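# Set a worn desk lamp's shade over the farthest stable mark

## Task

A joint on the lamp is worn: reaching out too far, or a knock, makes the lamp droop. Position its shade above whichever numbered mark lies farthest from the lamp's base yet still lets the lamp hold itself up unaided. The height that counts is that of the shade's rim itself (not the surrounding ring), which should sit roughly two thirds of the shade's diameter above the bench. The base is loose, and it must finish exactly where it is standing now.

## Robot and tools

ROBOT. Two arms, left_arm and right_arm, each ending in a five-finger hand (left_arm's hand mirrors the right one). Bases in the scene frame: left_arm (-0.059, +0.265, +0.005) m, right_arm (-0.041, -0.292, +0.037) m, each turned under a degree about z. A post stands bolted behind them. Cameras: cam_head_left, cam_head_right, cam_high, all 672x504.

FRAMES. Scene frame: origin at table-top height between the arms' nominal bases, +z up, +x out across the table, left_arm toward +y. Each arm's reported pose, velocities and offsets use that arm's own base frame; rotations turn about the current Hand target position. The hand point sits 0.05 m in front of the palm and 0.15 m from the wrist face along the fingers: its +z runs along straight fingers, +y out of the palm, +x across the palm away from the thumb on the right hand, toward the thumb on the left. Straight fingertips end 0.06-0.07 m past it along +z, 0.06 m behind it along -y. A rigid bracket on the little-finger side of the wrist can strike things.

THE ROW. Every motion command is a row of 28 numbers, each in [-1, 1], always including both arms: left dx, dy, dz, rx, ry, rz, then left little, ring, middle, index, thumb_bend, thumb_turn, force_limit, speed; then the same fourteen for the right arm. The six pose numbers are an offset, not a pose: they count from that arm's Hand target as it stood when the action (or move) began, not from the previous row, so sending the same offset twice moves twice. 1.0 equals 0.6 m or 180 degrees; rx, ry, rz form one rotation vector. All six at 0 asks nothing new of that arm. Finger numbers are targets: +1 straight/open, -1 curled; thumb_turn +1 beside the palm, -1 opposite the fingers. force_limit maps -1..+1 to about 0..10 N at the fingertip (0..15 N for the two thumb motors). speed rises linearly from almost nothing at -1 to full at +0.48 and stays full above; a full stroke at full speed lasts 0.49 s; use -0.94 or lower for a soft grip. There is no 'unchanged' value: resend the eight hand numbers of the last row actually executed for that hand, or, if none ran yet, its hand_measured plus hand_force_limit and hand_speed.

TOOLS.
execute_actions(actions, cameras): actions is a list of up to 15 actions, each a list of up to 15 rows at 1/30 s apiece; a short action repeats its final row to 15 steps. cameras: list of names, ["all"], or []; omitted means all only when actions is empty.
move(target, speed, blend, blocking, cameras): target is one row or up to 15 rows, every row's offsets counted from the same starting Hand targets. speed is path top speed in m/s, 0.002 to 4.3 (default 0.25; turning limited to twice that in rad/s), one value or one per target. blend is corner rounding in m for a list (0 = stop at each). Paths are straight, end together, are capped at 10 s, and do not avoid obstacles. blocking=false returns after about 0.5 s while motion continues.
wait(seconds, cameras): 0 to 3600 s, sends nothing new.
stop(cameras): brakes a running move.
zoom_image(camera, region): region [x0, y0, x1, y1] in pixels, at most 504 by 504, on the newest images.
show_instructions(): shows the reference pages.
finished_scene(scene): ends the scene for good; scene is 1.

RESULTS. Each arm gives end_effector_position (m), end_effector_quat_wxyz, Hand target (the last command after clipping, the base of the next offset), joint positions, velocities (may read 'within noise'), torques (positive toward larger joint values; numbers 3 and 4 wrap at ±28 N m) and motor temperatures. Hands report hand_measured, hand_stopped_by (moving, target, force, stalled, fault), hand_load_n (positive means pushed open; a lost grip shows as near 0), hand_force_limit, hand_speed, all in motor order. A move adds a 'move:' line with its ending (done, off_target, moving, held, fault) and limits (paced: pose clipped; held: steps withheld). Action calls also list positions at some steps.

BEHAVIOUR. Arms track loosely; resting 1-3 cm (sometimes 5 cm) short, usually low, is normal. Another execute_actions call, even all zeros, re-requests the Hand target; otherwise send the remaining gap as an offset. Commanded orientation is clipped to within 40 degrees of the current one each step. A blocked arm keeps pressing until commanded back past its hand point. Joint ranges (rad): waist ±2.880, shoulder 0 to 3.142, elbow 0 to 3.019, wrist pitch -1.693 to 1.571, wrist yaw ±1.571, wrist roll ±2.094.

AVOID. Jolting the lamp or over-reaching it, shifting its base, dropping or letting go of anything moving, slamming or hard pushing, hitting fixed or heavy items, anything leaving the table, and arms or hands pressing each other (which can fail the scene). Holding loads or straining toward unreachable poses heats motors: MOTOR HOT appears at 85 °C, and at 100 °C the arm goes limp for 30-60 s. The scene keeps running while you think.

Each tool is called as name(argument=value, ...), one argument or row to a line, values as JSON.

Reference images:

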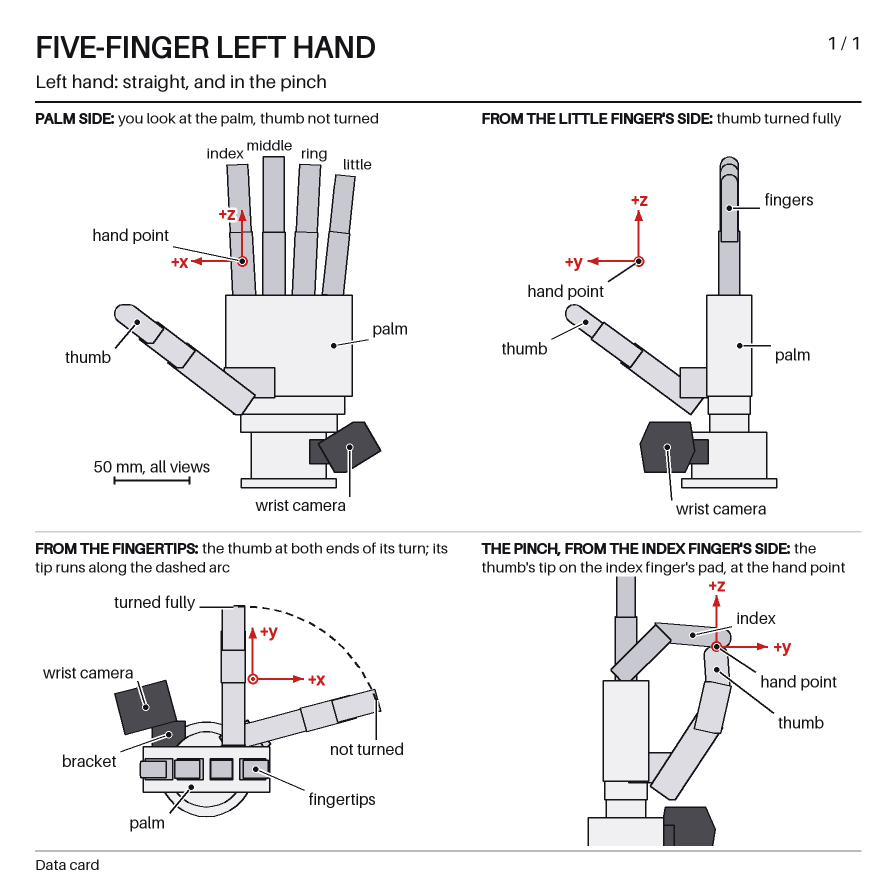

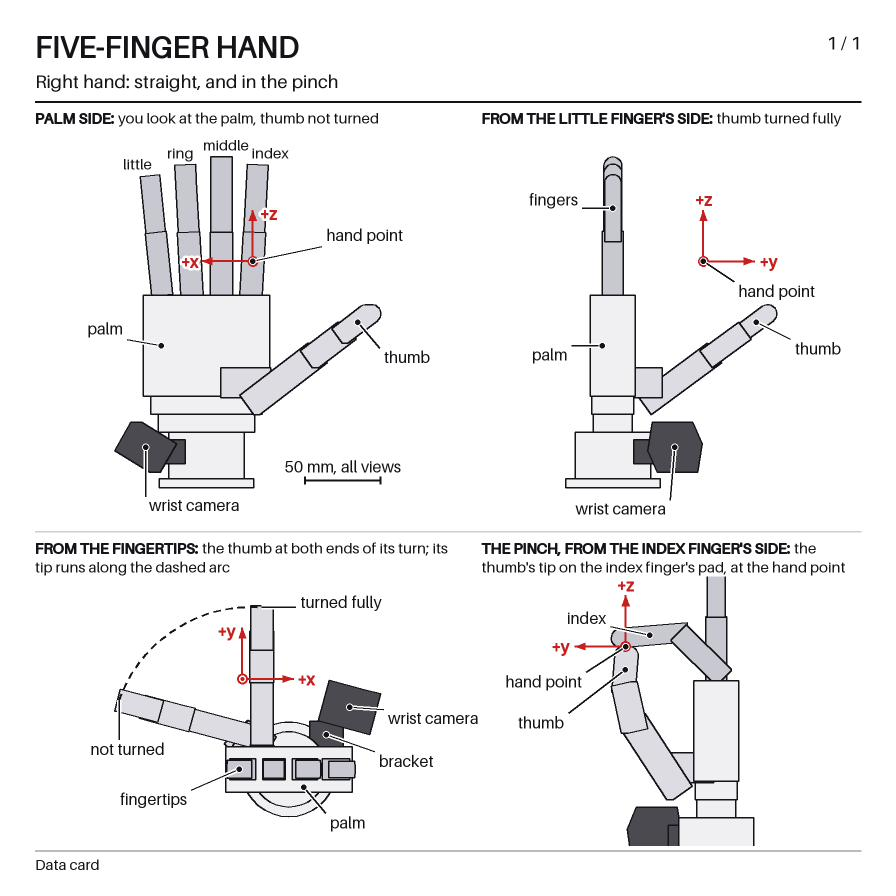

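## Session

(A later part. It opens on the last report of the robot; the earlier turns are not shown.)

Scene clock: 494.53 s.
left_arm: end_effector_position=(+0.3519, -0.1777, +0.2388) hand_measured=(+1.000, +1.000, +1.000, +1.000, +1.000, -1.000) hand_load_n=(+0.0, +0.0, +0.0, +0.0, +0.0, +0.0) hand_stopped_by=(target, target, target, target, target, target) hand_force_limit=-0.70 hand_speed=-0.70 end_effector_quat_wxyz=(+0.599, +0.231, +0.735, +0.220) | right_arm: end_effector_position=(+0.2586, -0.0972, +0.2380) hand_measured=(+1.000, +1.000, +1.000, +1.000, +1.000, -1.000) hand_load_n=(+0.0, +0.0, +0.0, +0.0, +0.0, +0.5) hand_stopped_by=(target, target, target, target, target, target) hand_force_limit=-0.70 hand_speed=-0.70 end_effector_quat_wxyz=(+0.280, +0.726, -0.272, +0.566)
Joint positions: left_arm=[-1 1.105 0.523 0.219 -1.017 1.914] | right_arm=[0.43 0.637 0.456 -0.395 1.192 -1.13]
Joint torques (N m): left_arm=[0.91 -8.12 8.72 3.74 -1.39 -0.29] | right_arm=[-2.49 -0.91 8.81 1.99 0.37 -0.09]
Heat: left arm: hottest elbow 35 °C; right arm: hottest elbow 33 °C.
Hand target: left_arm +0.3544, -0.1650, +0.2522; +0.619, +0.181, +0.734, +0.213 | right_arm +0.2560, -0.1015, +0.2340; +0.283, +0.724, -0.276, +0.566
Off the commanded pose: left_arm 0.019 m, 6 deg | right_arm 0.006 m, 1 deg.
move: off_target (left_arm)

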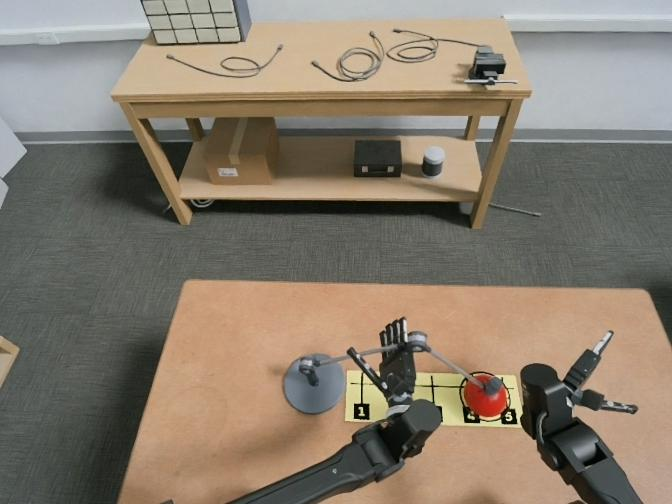

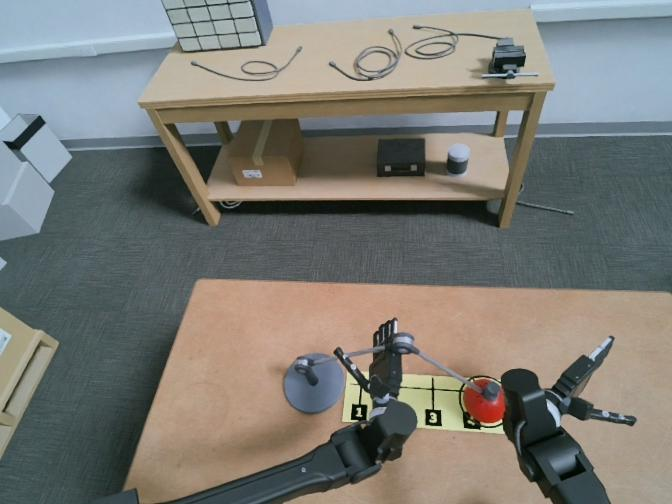

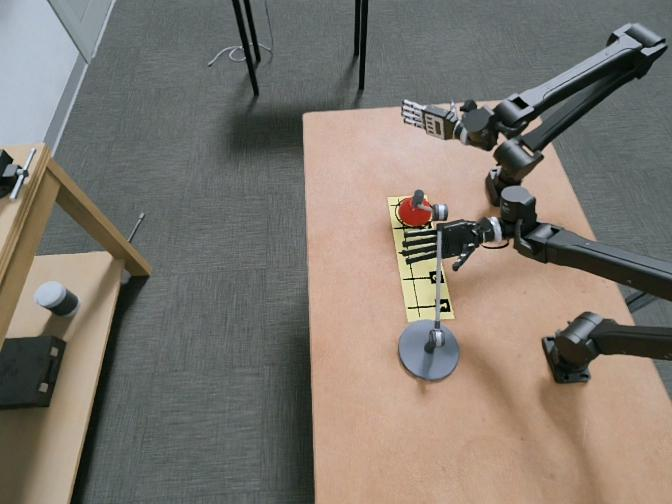

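move(
  target=[
    [0.0,-0.05,-0.05,0,0,0,1,1,1,1,1,-1,-0.7,-0.7,0,0,0,0,0,0,1,1,1,1,1,-1,-0.7,-0.7],
  ],
  speed=0.03,
  cameras=["all"],
)

zoom_image(
  camera="cam_head_left",
  region=[280, 310, 520, 450],
)

zoom_image(
  camera="cam_head_left",
  region=[420, 340, 520, 440],
)

zoom_image(
  camera="cam_high",
  region=[385, 170, 605, 350],
)

Scene clock: 496.70 s.
left_arm: end_effector_position=(+0.3506, -0.1905, +0.2159) hand_measured=(+1.000, +1.000, +1.000, +1.000, +1.000, -1.000) hand_load_n=(+0.0, +0.0, +0.0, +0.0, +0.0, +0.0) hand_stopped_by=(target, target, target, target, target, target) hand_force_limit=-0.70 hand_speed=-0.70 end_effector_quat_wxyz=(+0.607, +0.204, +0.734, +0.225) | right_arm: end_effector_position=(+0.2586, -0.0972, +0.2380) hand_measured=(+1.000, +1.000, +1.000, +1.000, +1.000, -1.000) hand_load_n=(+0.0, +0.0, +0.0, +0.0, +0.0, +0.5) hand_stopped_by=(target, target, target, target, target, target) hand_force_limit=-0.70 hand_speed=-0.70 end_effector_quat_wxyz=(+0.280, +0.726, -0.272, +0.566)
Joint positions: left_arm=[-1.03 1.225 0.523 0.347 -1.087 1.878] | right_arm=[0.43 0.637 0.456 -0.395 1.192 -1.13]
Joint torques (N m): left_arm=[-0.91 -7.36 9.37 2.89 -0.58 -0.24] | right_arm=[-2.37 -0.21 8.77 1.63 0.33 -0.15]
Heat: left arm: hottest elbow 36 °C; right arm: hottest elbow 33 °C.
Hand target: left_arm +0.3544, -0.1950, +0.2221; +0.619, +0.181, +0.734, +0.213 | right_arm +0.2560, -0.1015, +0.2340; +0.283, +0.724, -0.276, +0.566
Off the commanded pose: left_arm 0.009 m, 3 deg | right_arm 0.006 m, 1 deg.
move: off_target (left_arm)

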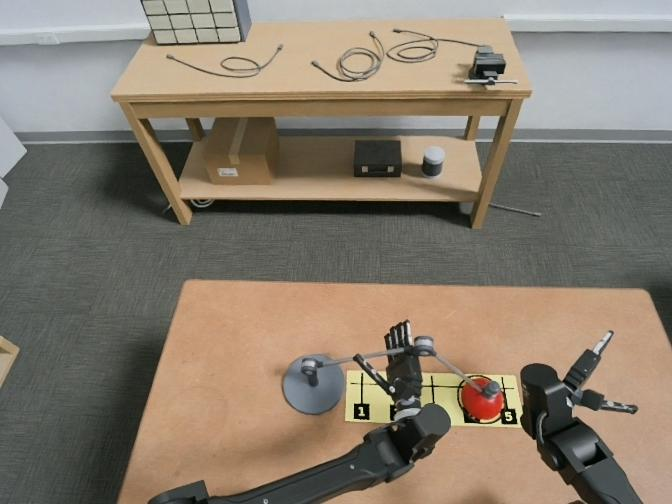

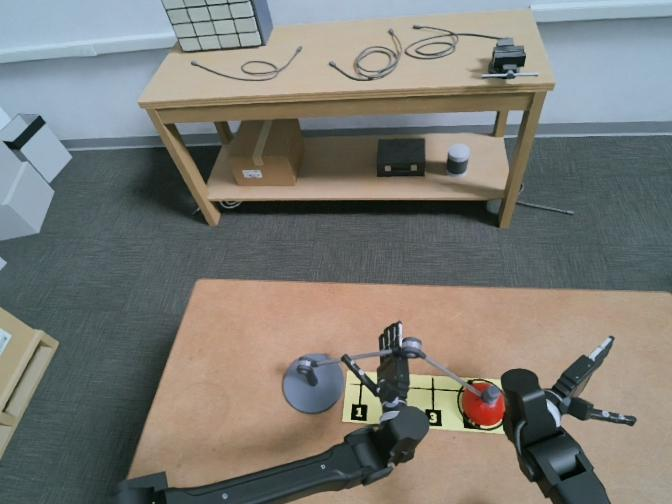

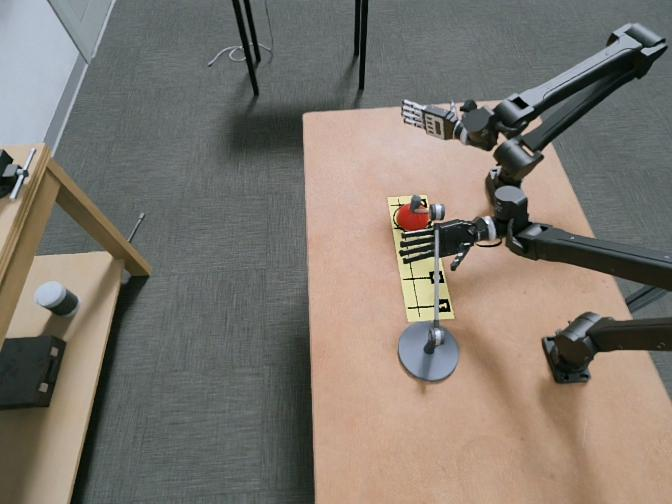

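Scaled by 2.100 from the camera's image (finer frame: 960x720).

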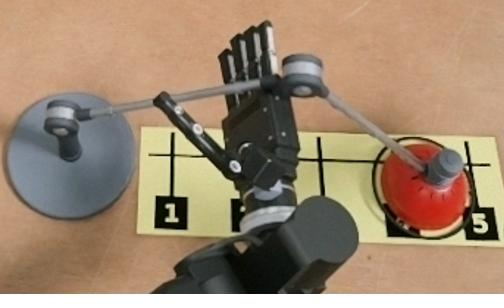

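Scaled by 5.040 from the camera's image (finer frame: 960x720).

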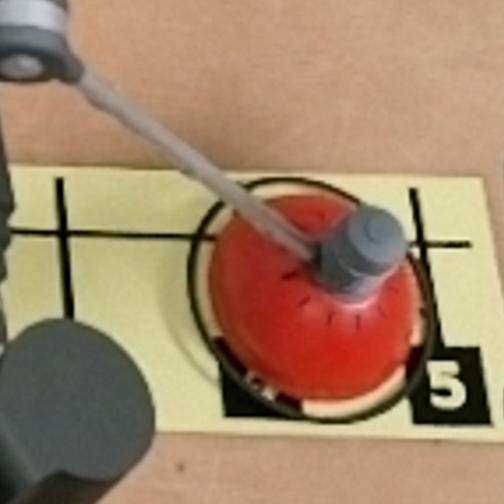

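Scaled by 2.291 from the camera's image (finer frame: 960x720).

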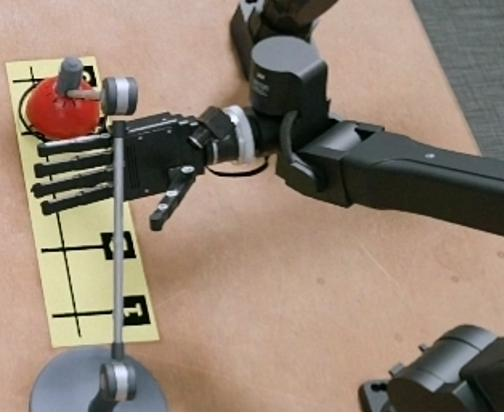

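move(
  target=[
    [0.0,-0.03,-0.05,0,0,0,1,1,1,1,1,-1,-0.7,-0.7,0,0,0,0,0,0,1,1,1,1,1,-1,-0.7,-0.7],
    [-0.12,-0.05,-0.06,0,0,0,1,1,1,1,1,-1,-0.7,-0.7,0,0,0,0,0,0,1,1,1,1,1,-1,-0.7,-0.7],
  ],
  speed=[0.03,0.06],
  cameras=["all"],
)

zoom_image(
  camera="cam_head_left",
  region=[280, 310, 520, 450],
)

zoom_image(
  camera="cam_high",
  region=[385, 170, 605, 350],
)

Scene clock: 503.70 s.
left_arm: end_effector_position=(+0.2824, -0.2210, +0.1804) hand_measured=(+1.000, +1.000, +1.000, +1.000, +1.000, -1.000) hand_load_n=(+0.0, +0.0, +0.0, +0.0, +0.0, +0.0) hand_stopped_by=(target, target, target, target, target, target) hand_force_limit=-0.70 hand_speed=-0.70 end_effector_quat_wxyz=(+0.616, +0.188, +0.733, +0.221) | right_arm: end_effector_position=(+0.2586, -0.0972, +0.2380) hand_measured=(+1.000, +1.000, +1.000, +1.000, +1.000, -1.000) hand_load_n=(+0.0, +0.0, +0.0, +0.0, +0.0, +0.0) hand_stopped_by=(target, target, target, target, target, target) hand_force_limit=-0.70 hand_speed=-0.70 end_effector_quat_wxyz=(+0.280, +0.726, -0.272, +0.566)
Joint positions: left_arm=[-1.265 1.313 0.523 0.185 -1.314 1.576] | right_arm=[0.43 0.637 0.456 -0.395 1.192 -1.13]
Joint torques (N m): left_arm=[-1.38 -9.23 8.27 1.06 -0.5 -0.08] | right_arm=[-0.67 -0.09 8.87 1.98 0.3 -0.14]
Heat: left arm: hottest elbow 36 °C; right arm: hottest elbow 33 °C.
Hand target: left_arm +0.2824, -0.2250, +0.1861; +0.619, +0.181, +0.734, +0.213 | right_arm +0.2560, -0.1015, +0.2340; +0.283, +0.724, -0.276, +0.566
Off the commanded pose: left_arm 0.007 m, 1 deg | right_arm 0.006 m, 1 deg.
move: done

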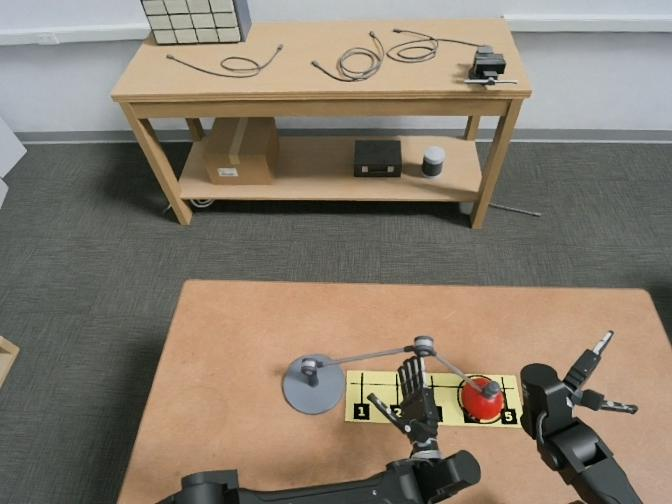

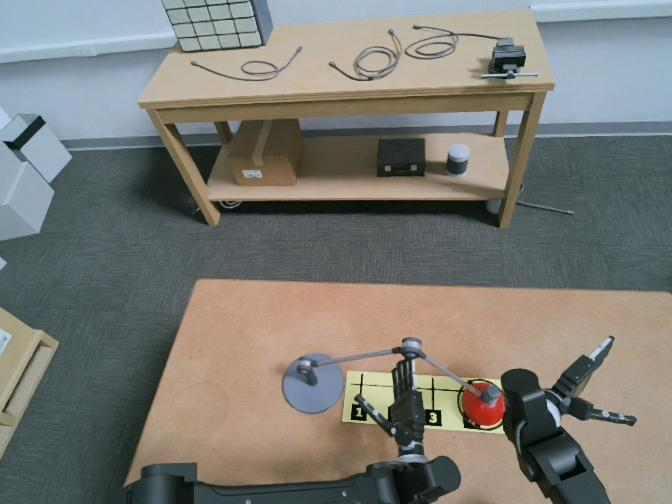

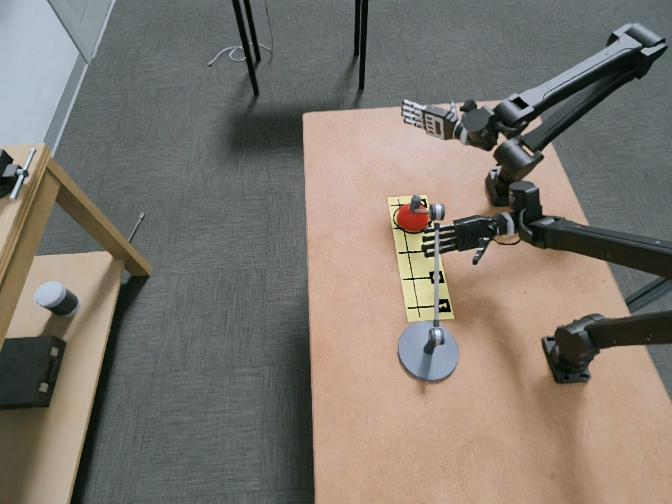

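Scaled by 2.100 from the camera's image (finer frame: 960x720).

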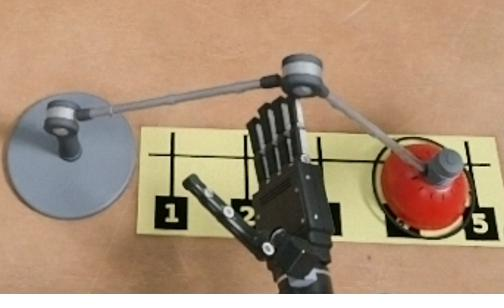

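Scaled by 2.291 from the camera's image (finer frame: 960x720).

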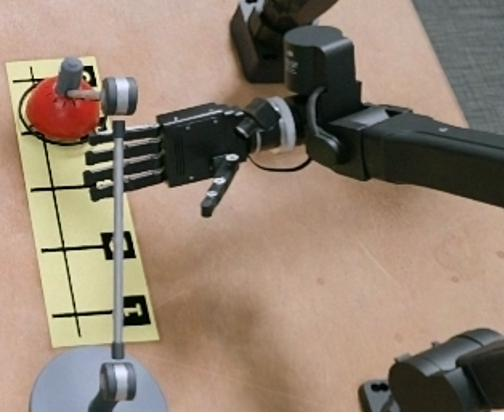

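zoom_image(
  camera="cam_head_left",
  region=[440, 340, 530, 430],
)

zoom_image(
  camera="cam_head_right",
  region=[440, 340, 530, 430],
)

zoom_image(
  camera="cam_high",
  region=[380, 180, 460, 250],
)

Scaled by 5.600 from the camera's image (finer frame: 960x720).

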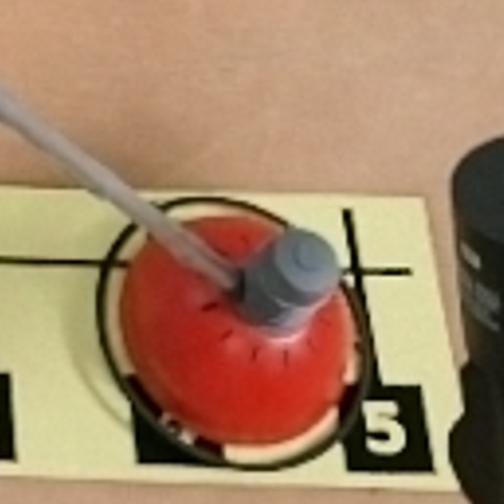

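Scaled by 5.600 from the camera's image (finer frame: 960x720).

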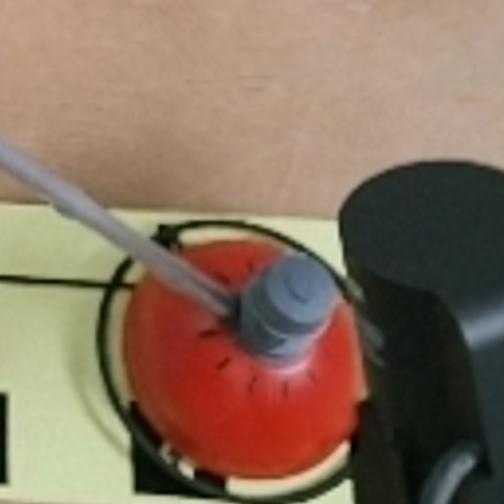

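Scaled by 6.300 from the camera's image (finer frame: 960x720).

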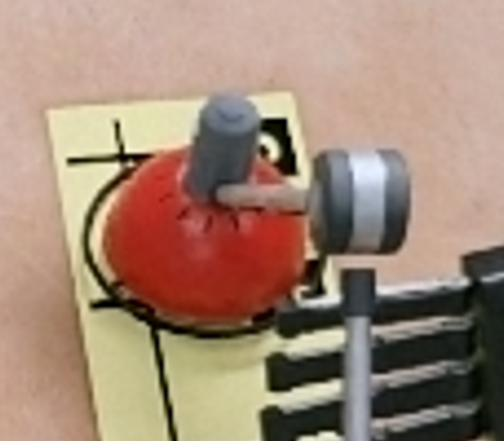

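move(
  target=[
    [0.12,0.0,0.0,0,0,0,1,1,1,1,1,-1,-0.7,-0.7,0,0,0,0,0,0,1,1,1,1,1,-1,-0.7,-0.7],
    [0.12,0.07,0.1,0,0,0,1,1,1,1,1,-1,-0.7,-0.7,0,0,0,0,0,0,1,1,1,1,1,-1,-0.7,-0.7],
    [0.12,0.10,0.16,0,0,0,1,1,1,1,1,-1,-0.7,-0.7,0,0,0,0,0,0,1,1,1,1,1,-1,-0.7,-0.7],
  ],
  speed=[0.06,0.04,0.02],
  cameras=["all"],
)

zoom_image(
  camera="cam_head_left",
  region=[280, 310, 520, 450],
)

zoom_image(
  camera="cam_head_left",
  region=[440, 340, 530, 430],
)

zoom_image(
  camera="cam_head_right",
  region=[440, 340, 530, 430],
)

Scene clock: 511.20 s.
left_arm: end_effector_position=(+0.3498, -0.1740, +0.2438) hand_measured=(+1.000, +1.000, +1.000, +1.000, +1.000, -1.000) hand_load_n=(+0.0, +0.0, +0.0, +0.5, +0.0, +0.0) hand_stopped_by=(target, target, target, target, target, target) hand_force_limit=-0.70 hand_speed=-0.70 end_effector_quat_wxyz=(+0.589, +0.237, +0.738, +0.229) | right_arm: end_effector_position=(+0.2586, -0.0972, +0.2380) hand_measured=(+1.000, +1.000, +1.000, +1.000, +1.000, -1.000) hand_load_n=(+0.0, +0.0, +0.0, +0.0, +0.0, +0.5) hand_stopped_by=(target, target, target, target, target, target) hand_force_limit=-0.70 hand_speed=-0.70 end_effector_quat_wxyz=(+0.280, +0.726, -0.272, +0.566)
Joint positions: left_arm=[-1 1.083 0.536 0.15 -1.025 1.907] | right_arm=[0.43 0.637 0.456 -0.395 1.192 -1.13]
Joint torques (N m): left_arm=[1.44 -11.16 11.36 2.33 -1.16 -0.12] | right_arm=[-1.2 0.03 8.75 1.72 0.38 -0.1]
Heat: left arm: hottest elbow 37 °C; right arm: hottest elbow 34 °C.
Hand target: left_arm +0.3544, -0.1649, +0.2821; +0.619, +0.181, +0.734, +0.213 | right_arm +0.2560, -0.1015, +0.2340; +0.283, +0.724, -0.276, +0.566
Off the commanded pose: left_arm 0.040 m, 7 deg | right_arm 0.006 m, 1 deg.
move: off_target (left_arm)

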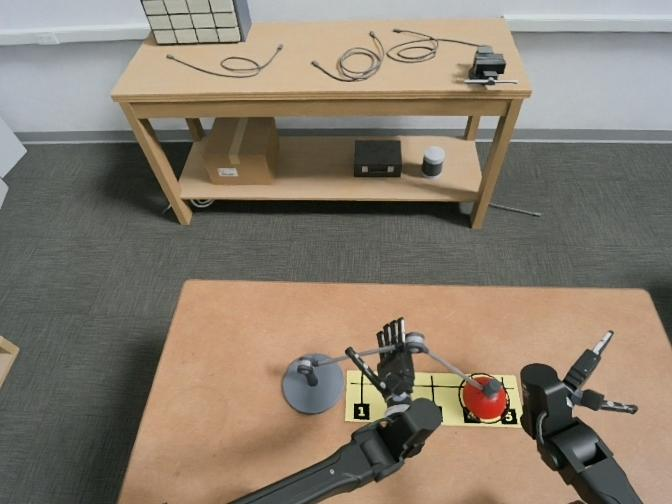

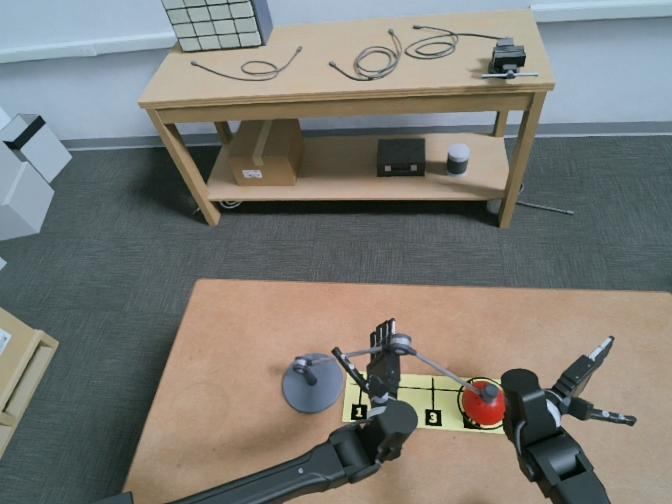

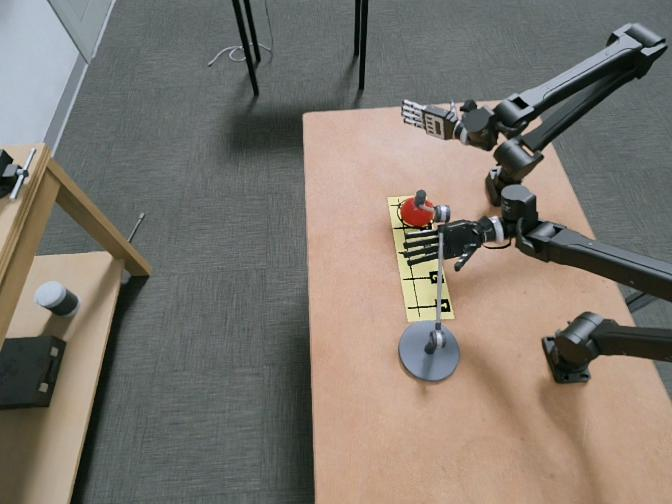

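Scaled by 2.100 from the camera's image (finer frame: 960x720).

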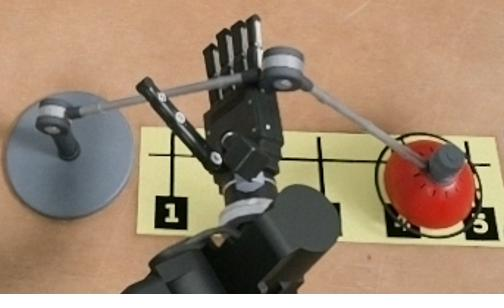

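Scaled by 5.600 from the camera's image (finer frame: 960x720).

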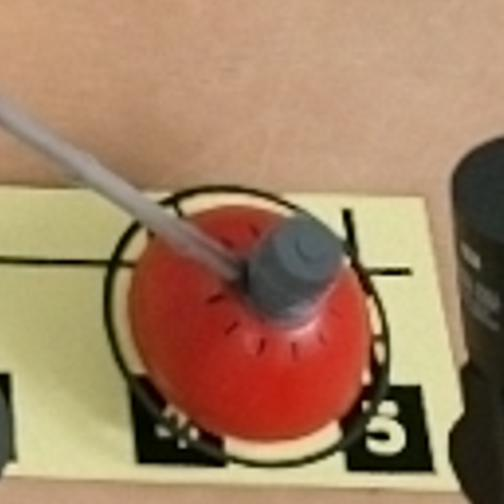

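Scaled by 5.600 from the camera's image (finer frame: 960x720).

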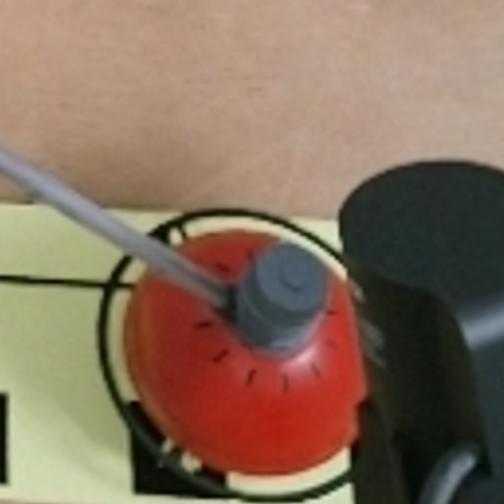

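move(
  target=[
    [0.0,-0.025,-0.05,0,0,0,1,1,1,1,1,-1,-0.7,-0.7,0,0,0,0,0,0,1,1,1,1,1,-1,-0.7,-0.7],
  ],
  speed=0.01,
  cameras=["all"],
)

zoom_image(
  camera="cam_head_left",
  region=[280, 310, 520, 450],
)

zoom_image(
  camera="cam_head_left",
  region=[440, 340, 530, 430],
)

Scene clock: 516.83 s.
left_arm: end_effector_position=(+0.3512, -0.1854, +0.2315) hand_measured=(+1.000, +1.000, +1.000, +1.000, +1.000, -1.000) hand_load_n=(+0.0, +0.0, +0.0, +0.0, +0.0, +0.0) hand_stopped_by=(target, target, target, target, target, target) hand_force_limit=-0.70 hand_speed=-0.70 end_effector_quat_wxyz=(+0.590, +0.238, +0.736, +0.231) | right_arm: end_effector_position=(+0.2586, -0.0972, +0.2380) hand_measured=(+1.000, +1.000, +1.000, +1.000, +1.000, -1.000) hand_load_n=(+0.0, +0.0, +0.0, +0.0, +0.0, +0.5) hand_stopped_by=(target, target, target, target, target, target) hand_force_limit=-0.70 hand_speed=-0.70 end_effector_quat_wxyz=(+0.280, +0.726, -0.272, +0.566)
Joint positions: left_arm=[-1.016 1.146 0.536 0.211 -1.041 1.907] | right_arm=[0.43 0.637 0.456 -0.395 1.192 -1.13]
Joint torques (N m): left_arm=[0.32 -8.59 9.83 3.73 -1.37 -0.34] | right_arm=[-1.44 -0.44 8.77 1.77 0.36 -0.09]
Heat: left arm: hottest elbow 37 °C; right arm: hottest elbow 34 °C.
Hand target: left_arm +0.3544, -0.1800, +0.2521; +0.619, +0.181, +0.734, +0.213 | right_arm +0.2560, -0.1015, +0.2340; +0.283, +0.724, -0.276, +0.566
Off the commanded pose: left_arm 0.022 m, 8 deg | right_arm 0.006 m, 1 deg.
move: off_target (left_arm)

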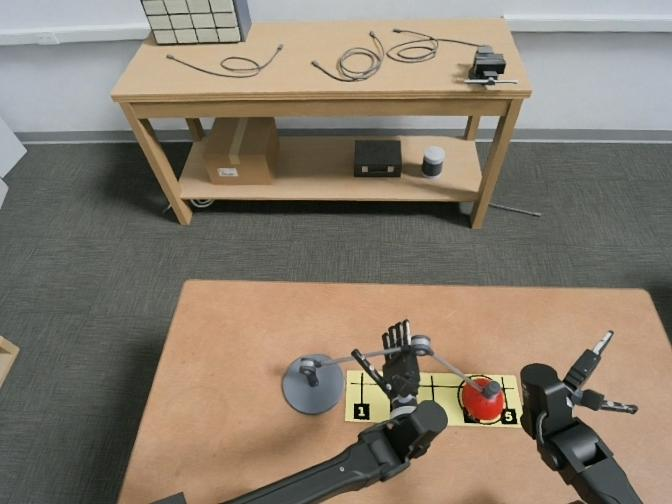

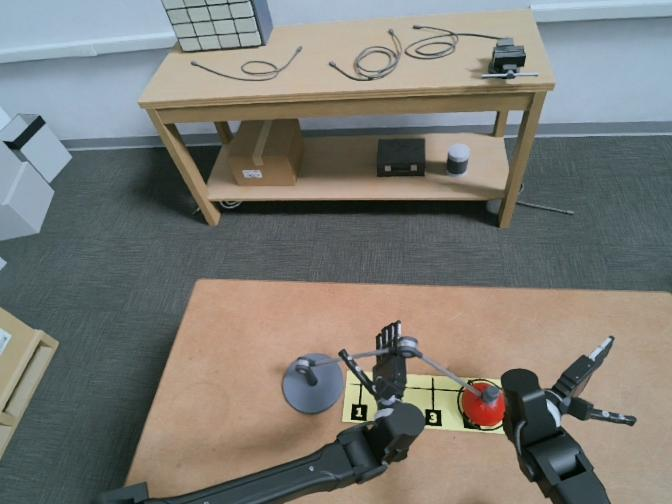

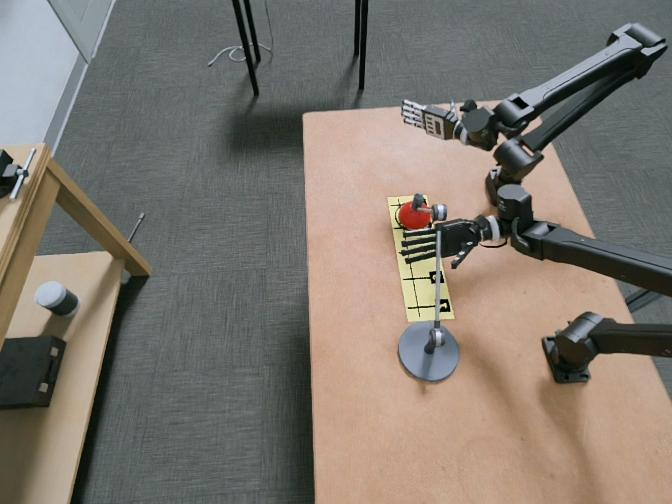

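Scaled by 2.100 from the camera's image (finer frame: 960x720).

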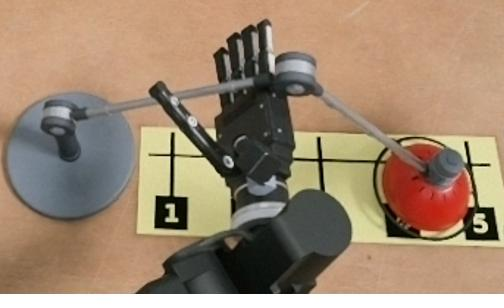

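Scaled by 5.600 from the camera's image (finer frame: 960x720).

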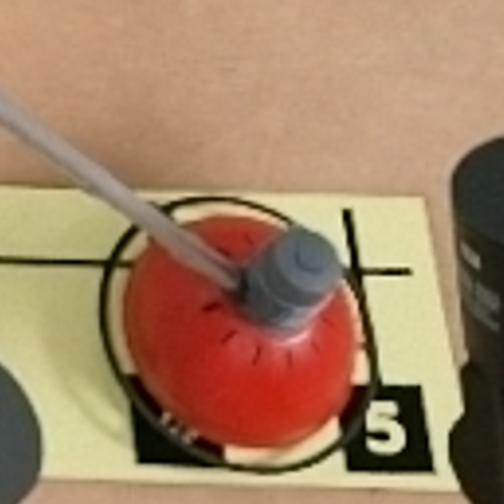

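move(
  target=[
    [0,-0.042,-0.087,0,0,0,1,1,1,1,1,-1,-0.7,-0.7,0,0,0,0,0,0,1,1,1,1,1,-1,-0.7,-0.7],
    [-0.224,-0.067,-0.087,0,0,0,1,1,1,1,1,-1,-0.7,-0.7,0,0,0.05,0.3825,-0.3686,0.0197,1,1,1,1,1,1,-0.7,-0.3],
  ],
  speed=[0.02,0.08],
  cameras=["all"],
)

zoom_image(
  camera="cam_head_left",
  region=[280, 310, 520, 450],
)

Scene clock: 533.13 s.
left_arm: end_effector_position=(+0.2680, -0.2116, +0.1949) hand_measured=(+1.000, +1.000, +1.000, +1.000, +1.000, -1.000) hand_load_n=(+0.0, +0.0, +0.0, +0.0, +0.0, +0.0) hand_stopped_by=(target, target, target, target, target, target) hand_force_limit=-0.70 hand_speed=-0.70 end_effector_quat_wxyz=(+0.616, +0.186, +0.733, +0.221) | right_arm: end_effector_position=(+0.2588, -0.0984, +0.2599) hand_measured=(+1.000, +1.000, +1.000, +1.000, +1.000, -1.000) hand_load_n=(+0.0, +0.0, +0.0, +0.0, +0.0, +0.5) hand_stopped_by=(target, target, target, target, target, target) hand_force_limit=-0.70 hand_speed=-0.70 end_effector_quat_wxyz=(-0.140, +0.531, -0.529, +0.647)
Joint positions: left_arm=[-1.3 1.233 0.527 0.009 -1.344 1.479] | right_arm=[0.07 0.195 0.436 -0.395 0.636 -0.483]
Joint torques (N m): left_arm=[-1.55 -8.23 8.46 0.92 -0.58 -0.1] | right_arm=[-1.44 3.43 9.32 1.8 -0.05 0.04]
Heat: left arm: hottest elbow 37 °C; right arm: hottest elbow 34 °C.
Hand target: left_arm +0.2668, -0.2150, +0.2000; +0.619, +0.181, +0.734, +0.213 (not the last commanded pose) | right_arm +0.2560, -0.1015, +0.2537; -0.138, +0.526, -0.534, +0.647 (not the last commanded pose)
Off the commanded pose: left_arm 0.049 m, 1 deg | right_arm 0.006 m, 34 deg.
move: off_target (left_arm, right_arm; path cut at 10 s); path passed 1 of 2 targets; target 2's new numbers were not sent

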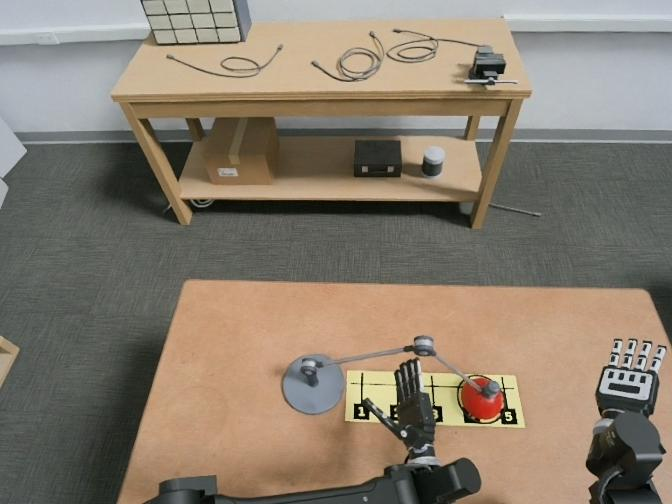

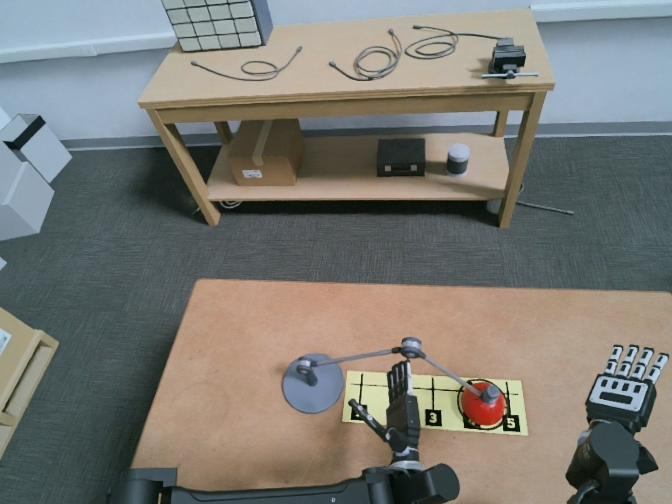

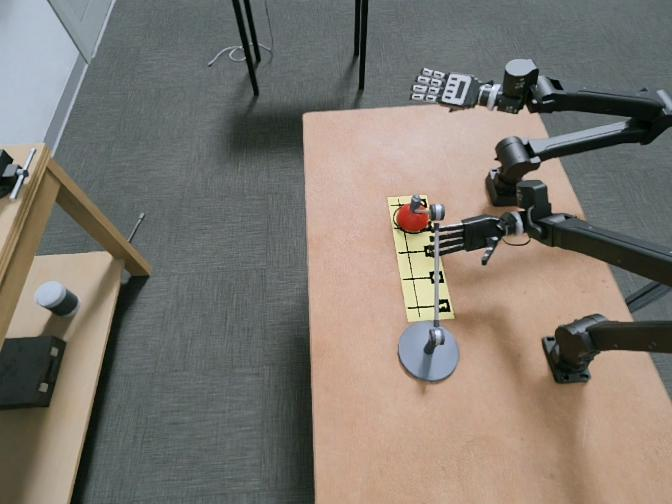

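Scaled by 2.100 from the camera's image (finer frame: 960x720).

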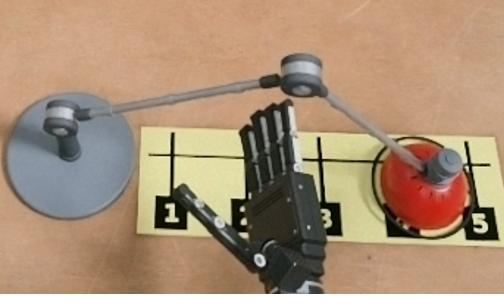

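move(
  target=[
    [-0.078,0.025,0.167,-0.548,-0.049,0.079,1,1,1,1,1,-1,-0.7,-0.7,0.073,0.1,0.0,0.6329,-0.2491,0.0481,1,1,1,1,1,-1,-0.7,-0.7],
  ],
  speed=0.2,
  cameras=["all"],
)

Scene clock: 540.20 s.
left_arm: end_effector_position=(+0.2201, -0.1912, +0.2833) hand_measured=(+1.000, +1.000, +1.000, +1.000, +1.000, -1.000) hand_load_n=(+0.0, +0.0, +0.0, +0.0, -0.5, +0.0) hand_stopped_by=(target, target, target, target, target, target) hand_force_limit=-0.70 hand_speed=-0.70 end_effector_quat_wxyz=(+0.567, -0.439, +0.616, -0.327) | right_arm: end_effector_position=(+0.2991, -0.0450, +0.2606) hand_measured=(+1.000, +1.000, +1.000, +1.000, +1.000, -1.000) hand_load_n=(+0.0, +0.0, +0.0, -0.5, +0.0, +0.0) hand_stopped_by=(target, target, target, target, target, target) hand_force_limit=-0.70 hand_speed=-0.70 end_effector_quat_wxyz=(+0.708, +0.034, +0.704, -0.043)
Joint positions: left_arm=[-1.385 0.741 0.754 -1.03 -1.4 -0.581] | right_arm=[-0.697 0.32 0.096 0.23 -0.587 1.562]
Joint torques (N m): left_arm=[-1.26 0.21 12.48 0.66 -0.78 -0.07] | right_arm=[0.85 3.9 9.25 2.25 0.08 0.12]
Heat: left arm: hottest elbow 38 °C; right arm: hottest elbow 34 °C.
Hand target: left_arm +0.2200, -0.2000, +0.3002; +0.561, -0.446, +0.610, -0.338 | right_arm +0.2998, -0.0415, +0.2535; +0.706, +0.034, +0.706, -0.035
Off the commanded pose: left_arm 0.019 m, 2 deg | right_arm 0.008 m, 1 deg.
move: off_target (left_arm)

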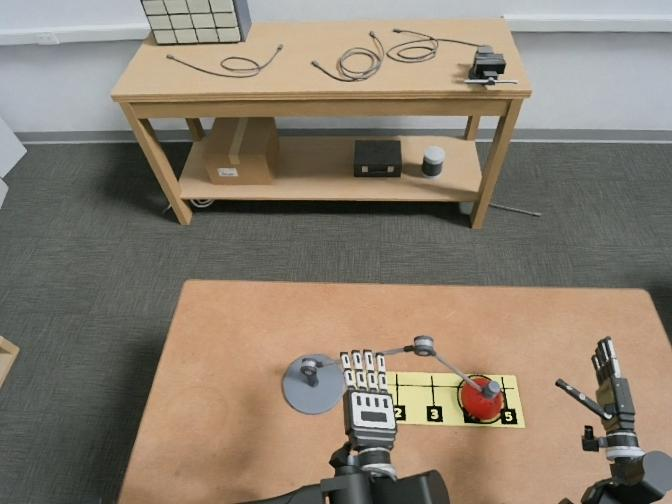

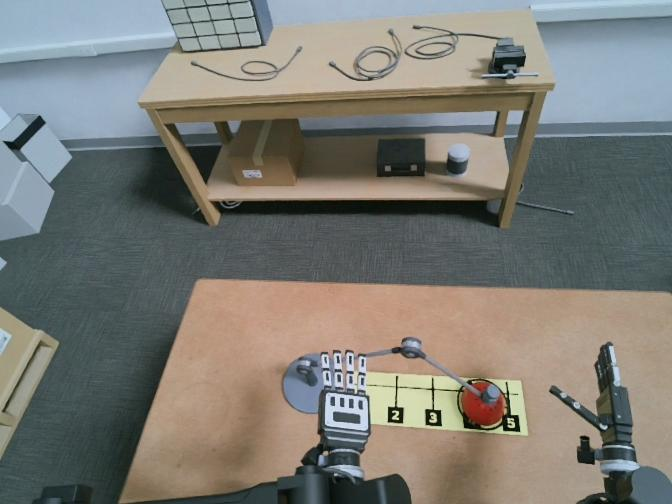

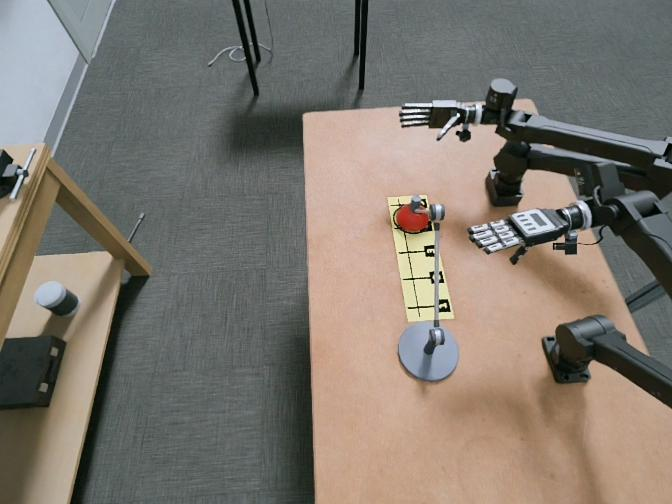

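move(
  target=[
    [0.06,0.16,0.0,-0.617,-0.022,0.08,1,1,1,1,1,1,-0.7,-0.3,0.01,0.03,-0.02,0,0,0,1,1,1,1,1,1,-0.7,-0.3],
  ],
  speed=0.2,
  cameras=["all"],
)

Scene clock: 546.07 s.
left_arm: end_effector_position=(+0.2569, -0.1071, +0.3017) hand_measured=(+1.000, +1.000, +1.000, +1.000, +1.000, +1.000) hand_load_n=(+0.0, +0.0, +0.0, +0.0, +0.0, +0.0) hand_stopped_by=(target, target, target, target, target, target) hand_force_limit=-0.70 hand_speed=-0.30 end_effector_quat_wxyz=(-0.015, +0.776, -0.001, +0.631) | right_arm: end_effector_position=(+0.3078, -0.0290, +0.2434) hand_measured=(+1.000, +1.000, +1.000, +1.000, +1.000, +1.000) hand_load_n=(+0.0, +0.0, +0.0, +0.0, +0.0, -0.5) hand_stopped_by=(target, target, target, target, target, target) hand_force_limit=-0.70 hand_speed=-0.30 end_effector_quat_wxyz=(+0.701, +0.039, +0.711, -0.039)
Joint positions: left_arm=[-0.7 0.029 0.357 -0.599 -0.704 -1.724] | right_arm=[-0.555 0.32 0.061 0.244 -0.444 1.564]
Joint torques (N m): left_arm=[-0.73 3.31 8.57 2.43 -0.12 -0.17] | right_arm=[0.09 2.61 9.29 2.5 0.03 0.12]
Heat: left arm: hottest elbow 38 °C; right arm: hottest elbow 34 °C.
Hand target: left_arm +0.2560, -0.1040, +0.3001; -0.001, +0.765, +0.001, +0.644 | right_arm +0.3058, -0.0235, +0.2415; +0.706, +0.035, +0.706, -0.035
Off the commanded pose: left_arm 0.004 m, 3 deg | right_arm 0.006 m, 1 deg.
joint sent to its limit (left arm) — joint 2 (shoulder), lower limit. The joint targets still meet the commanded pose.
move: off_target (left_arm)

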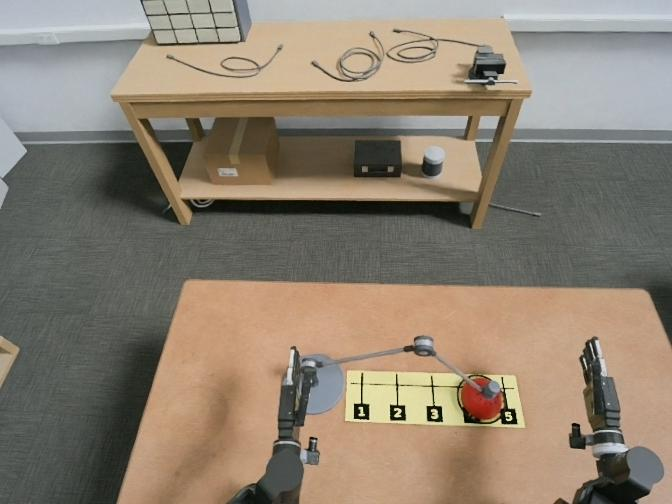

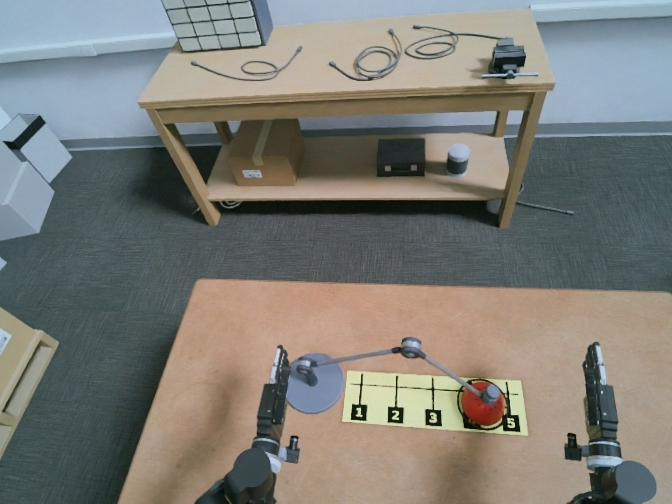

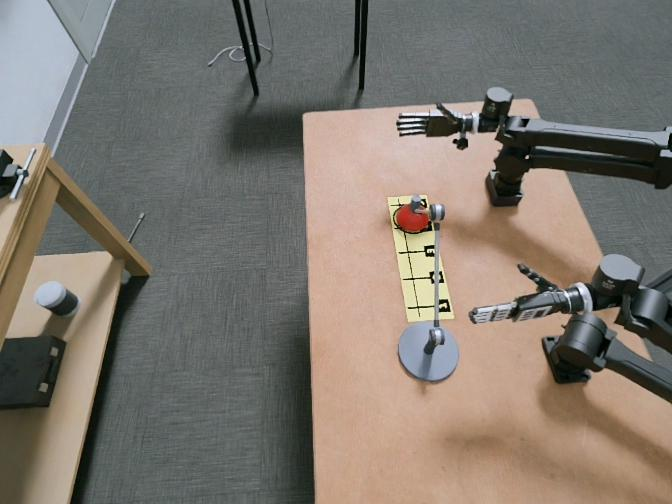

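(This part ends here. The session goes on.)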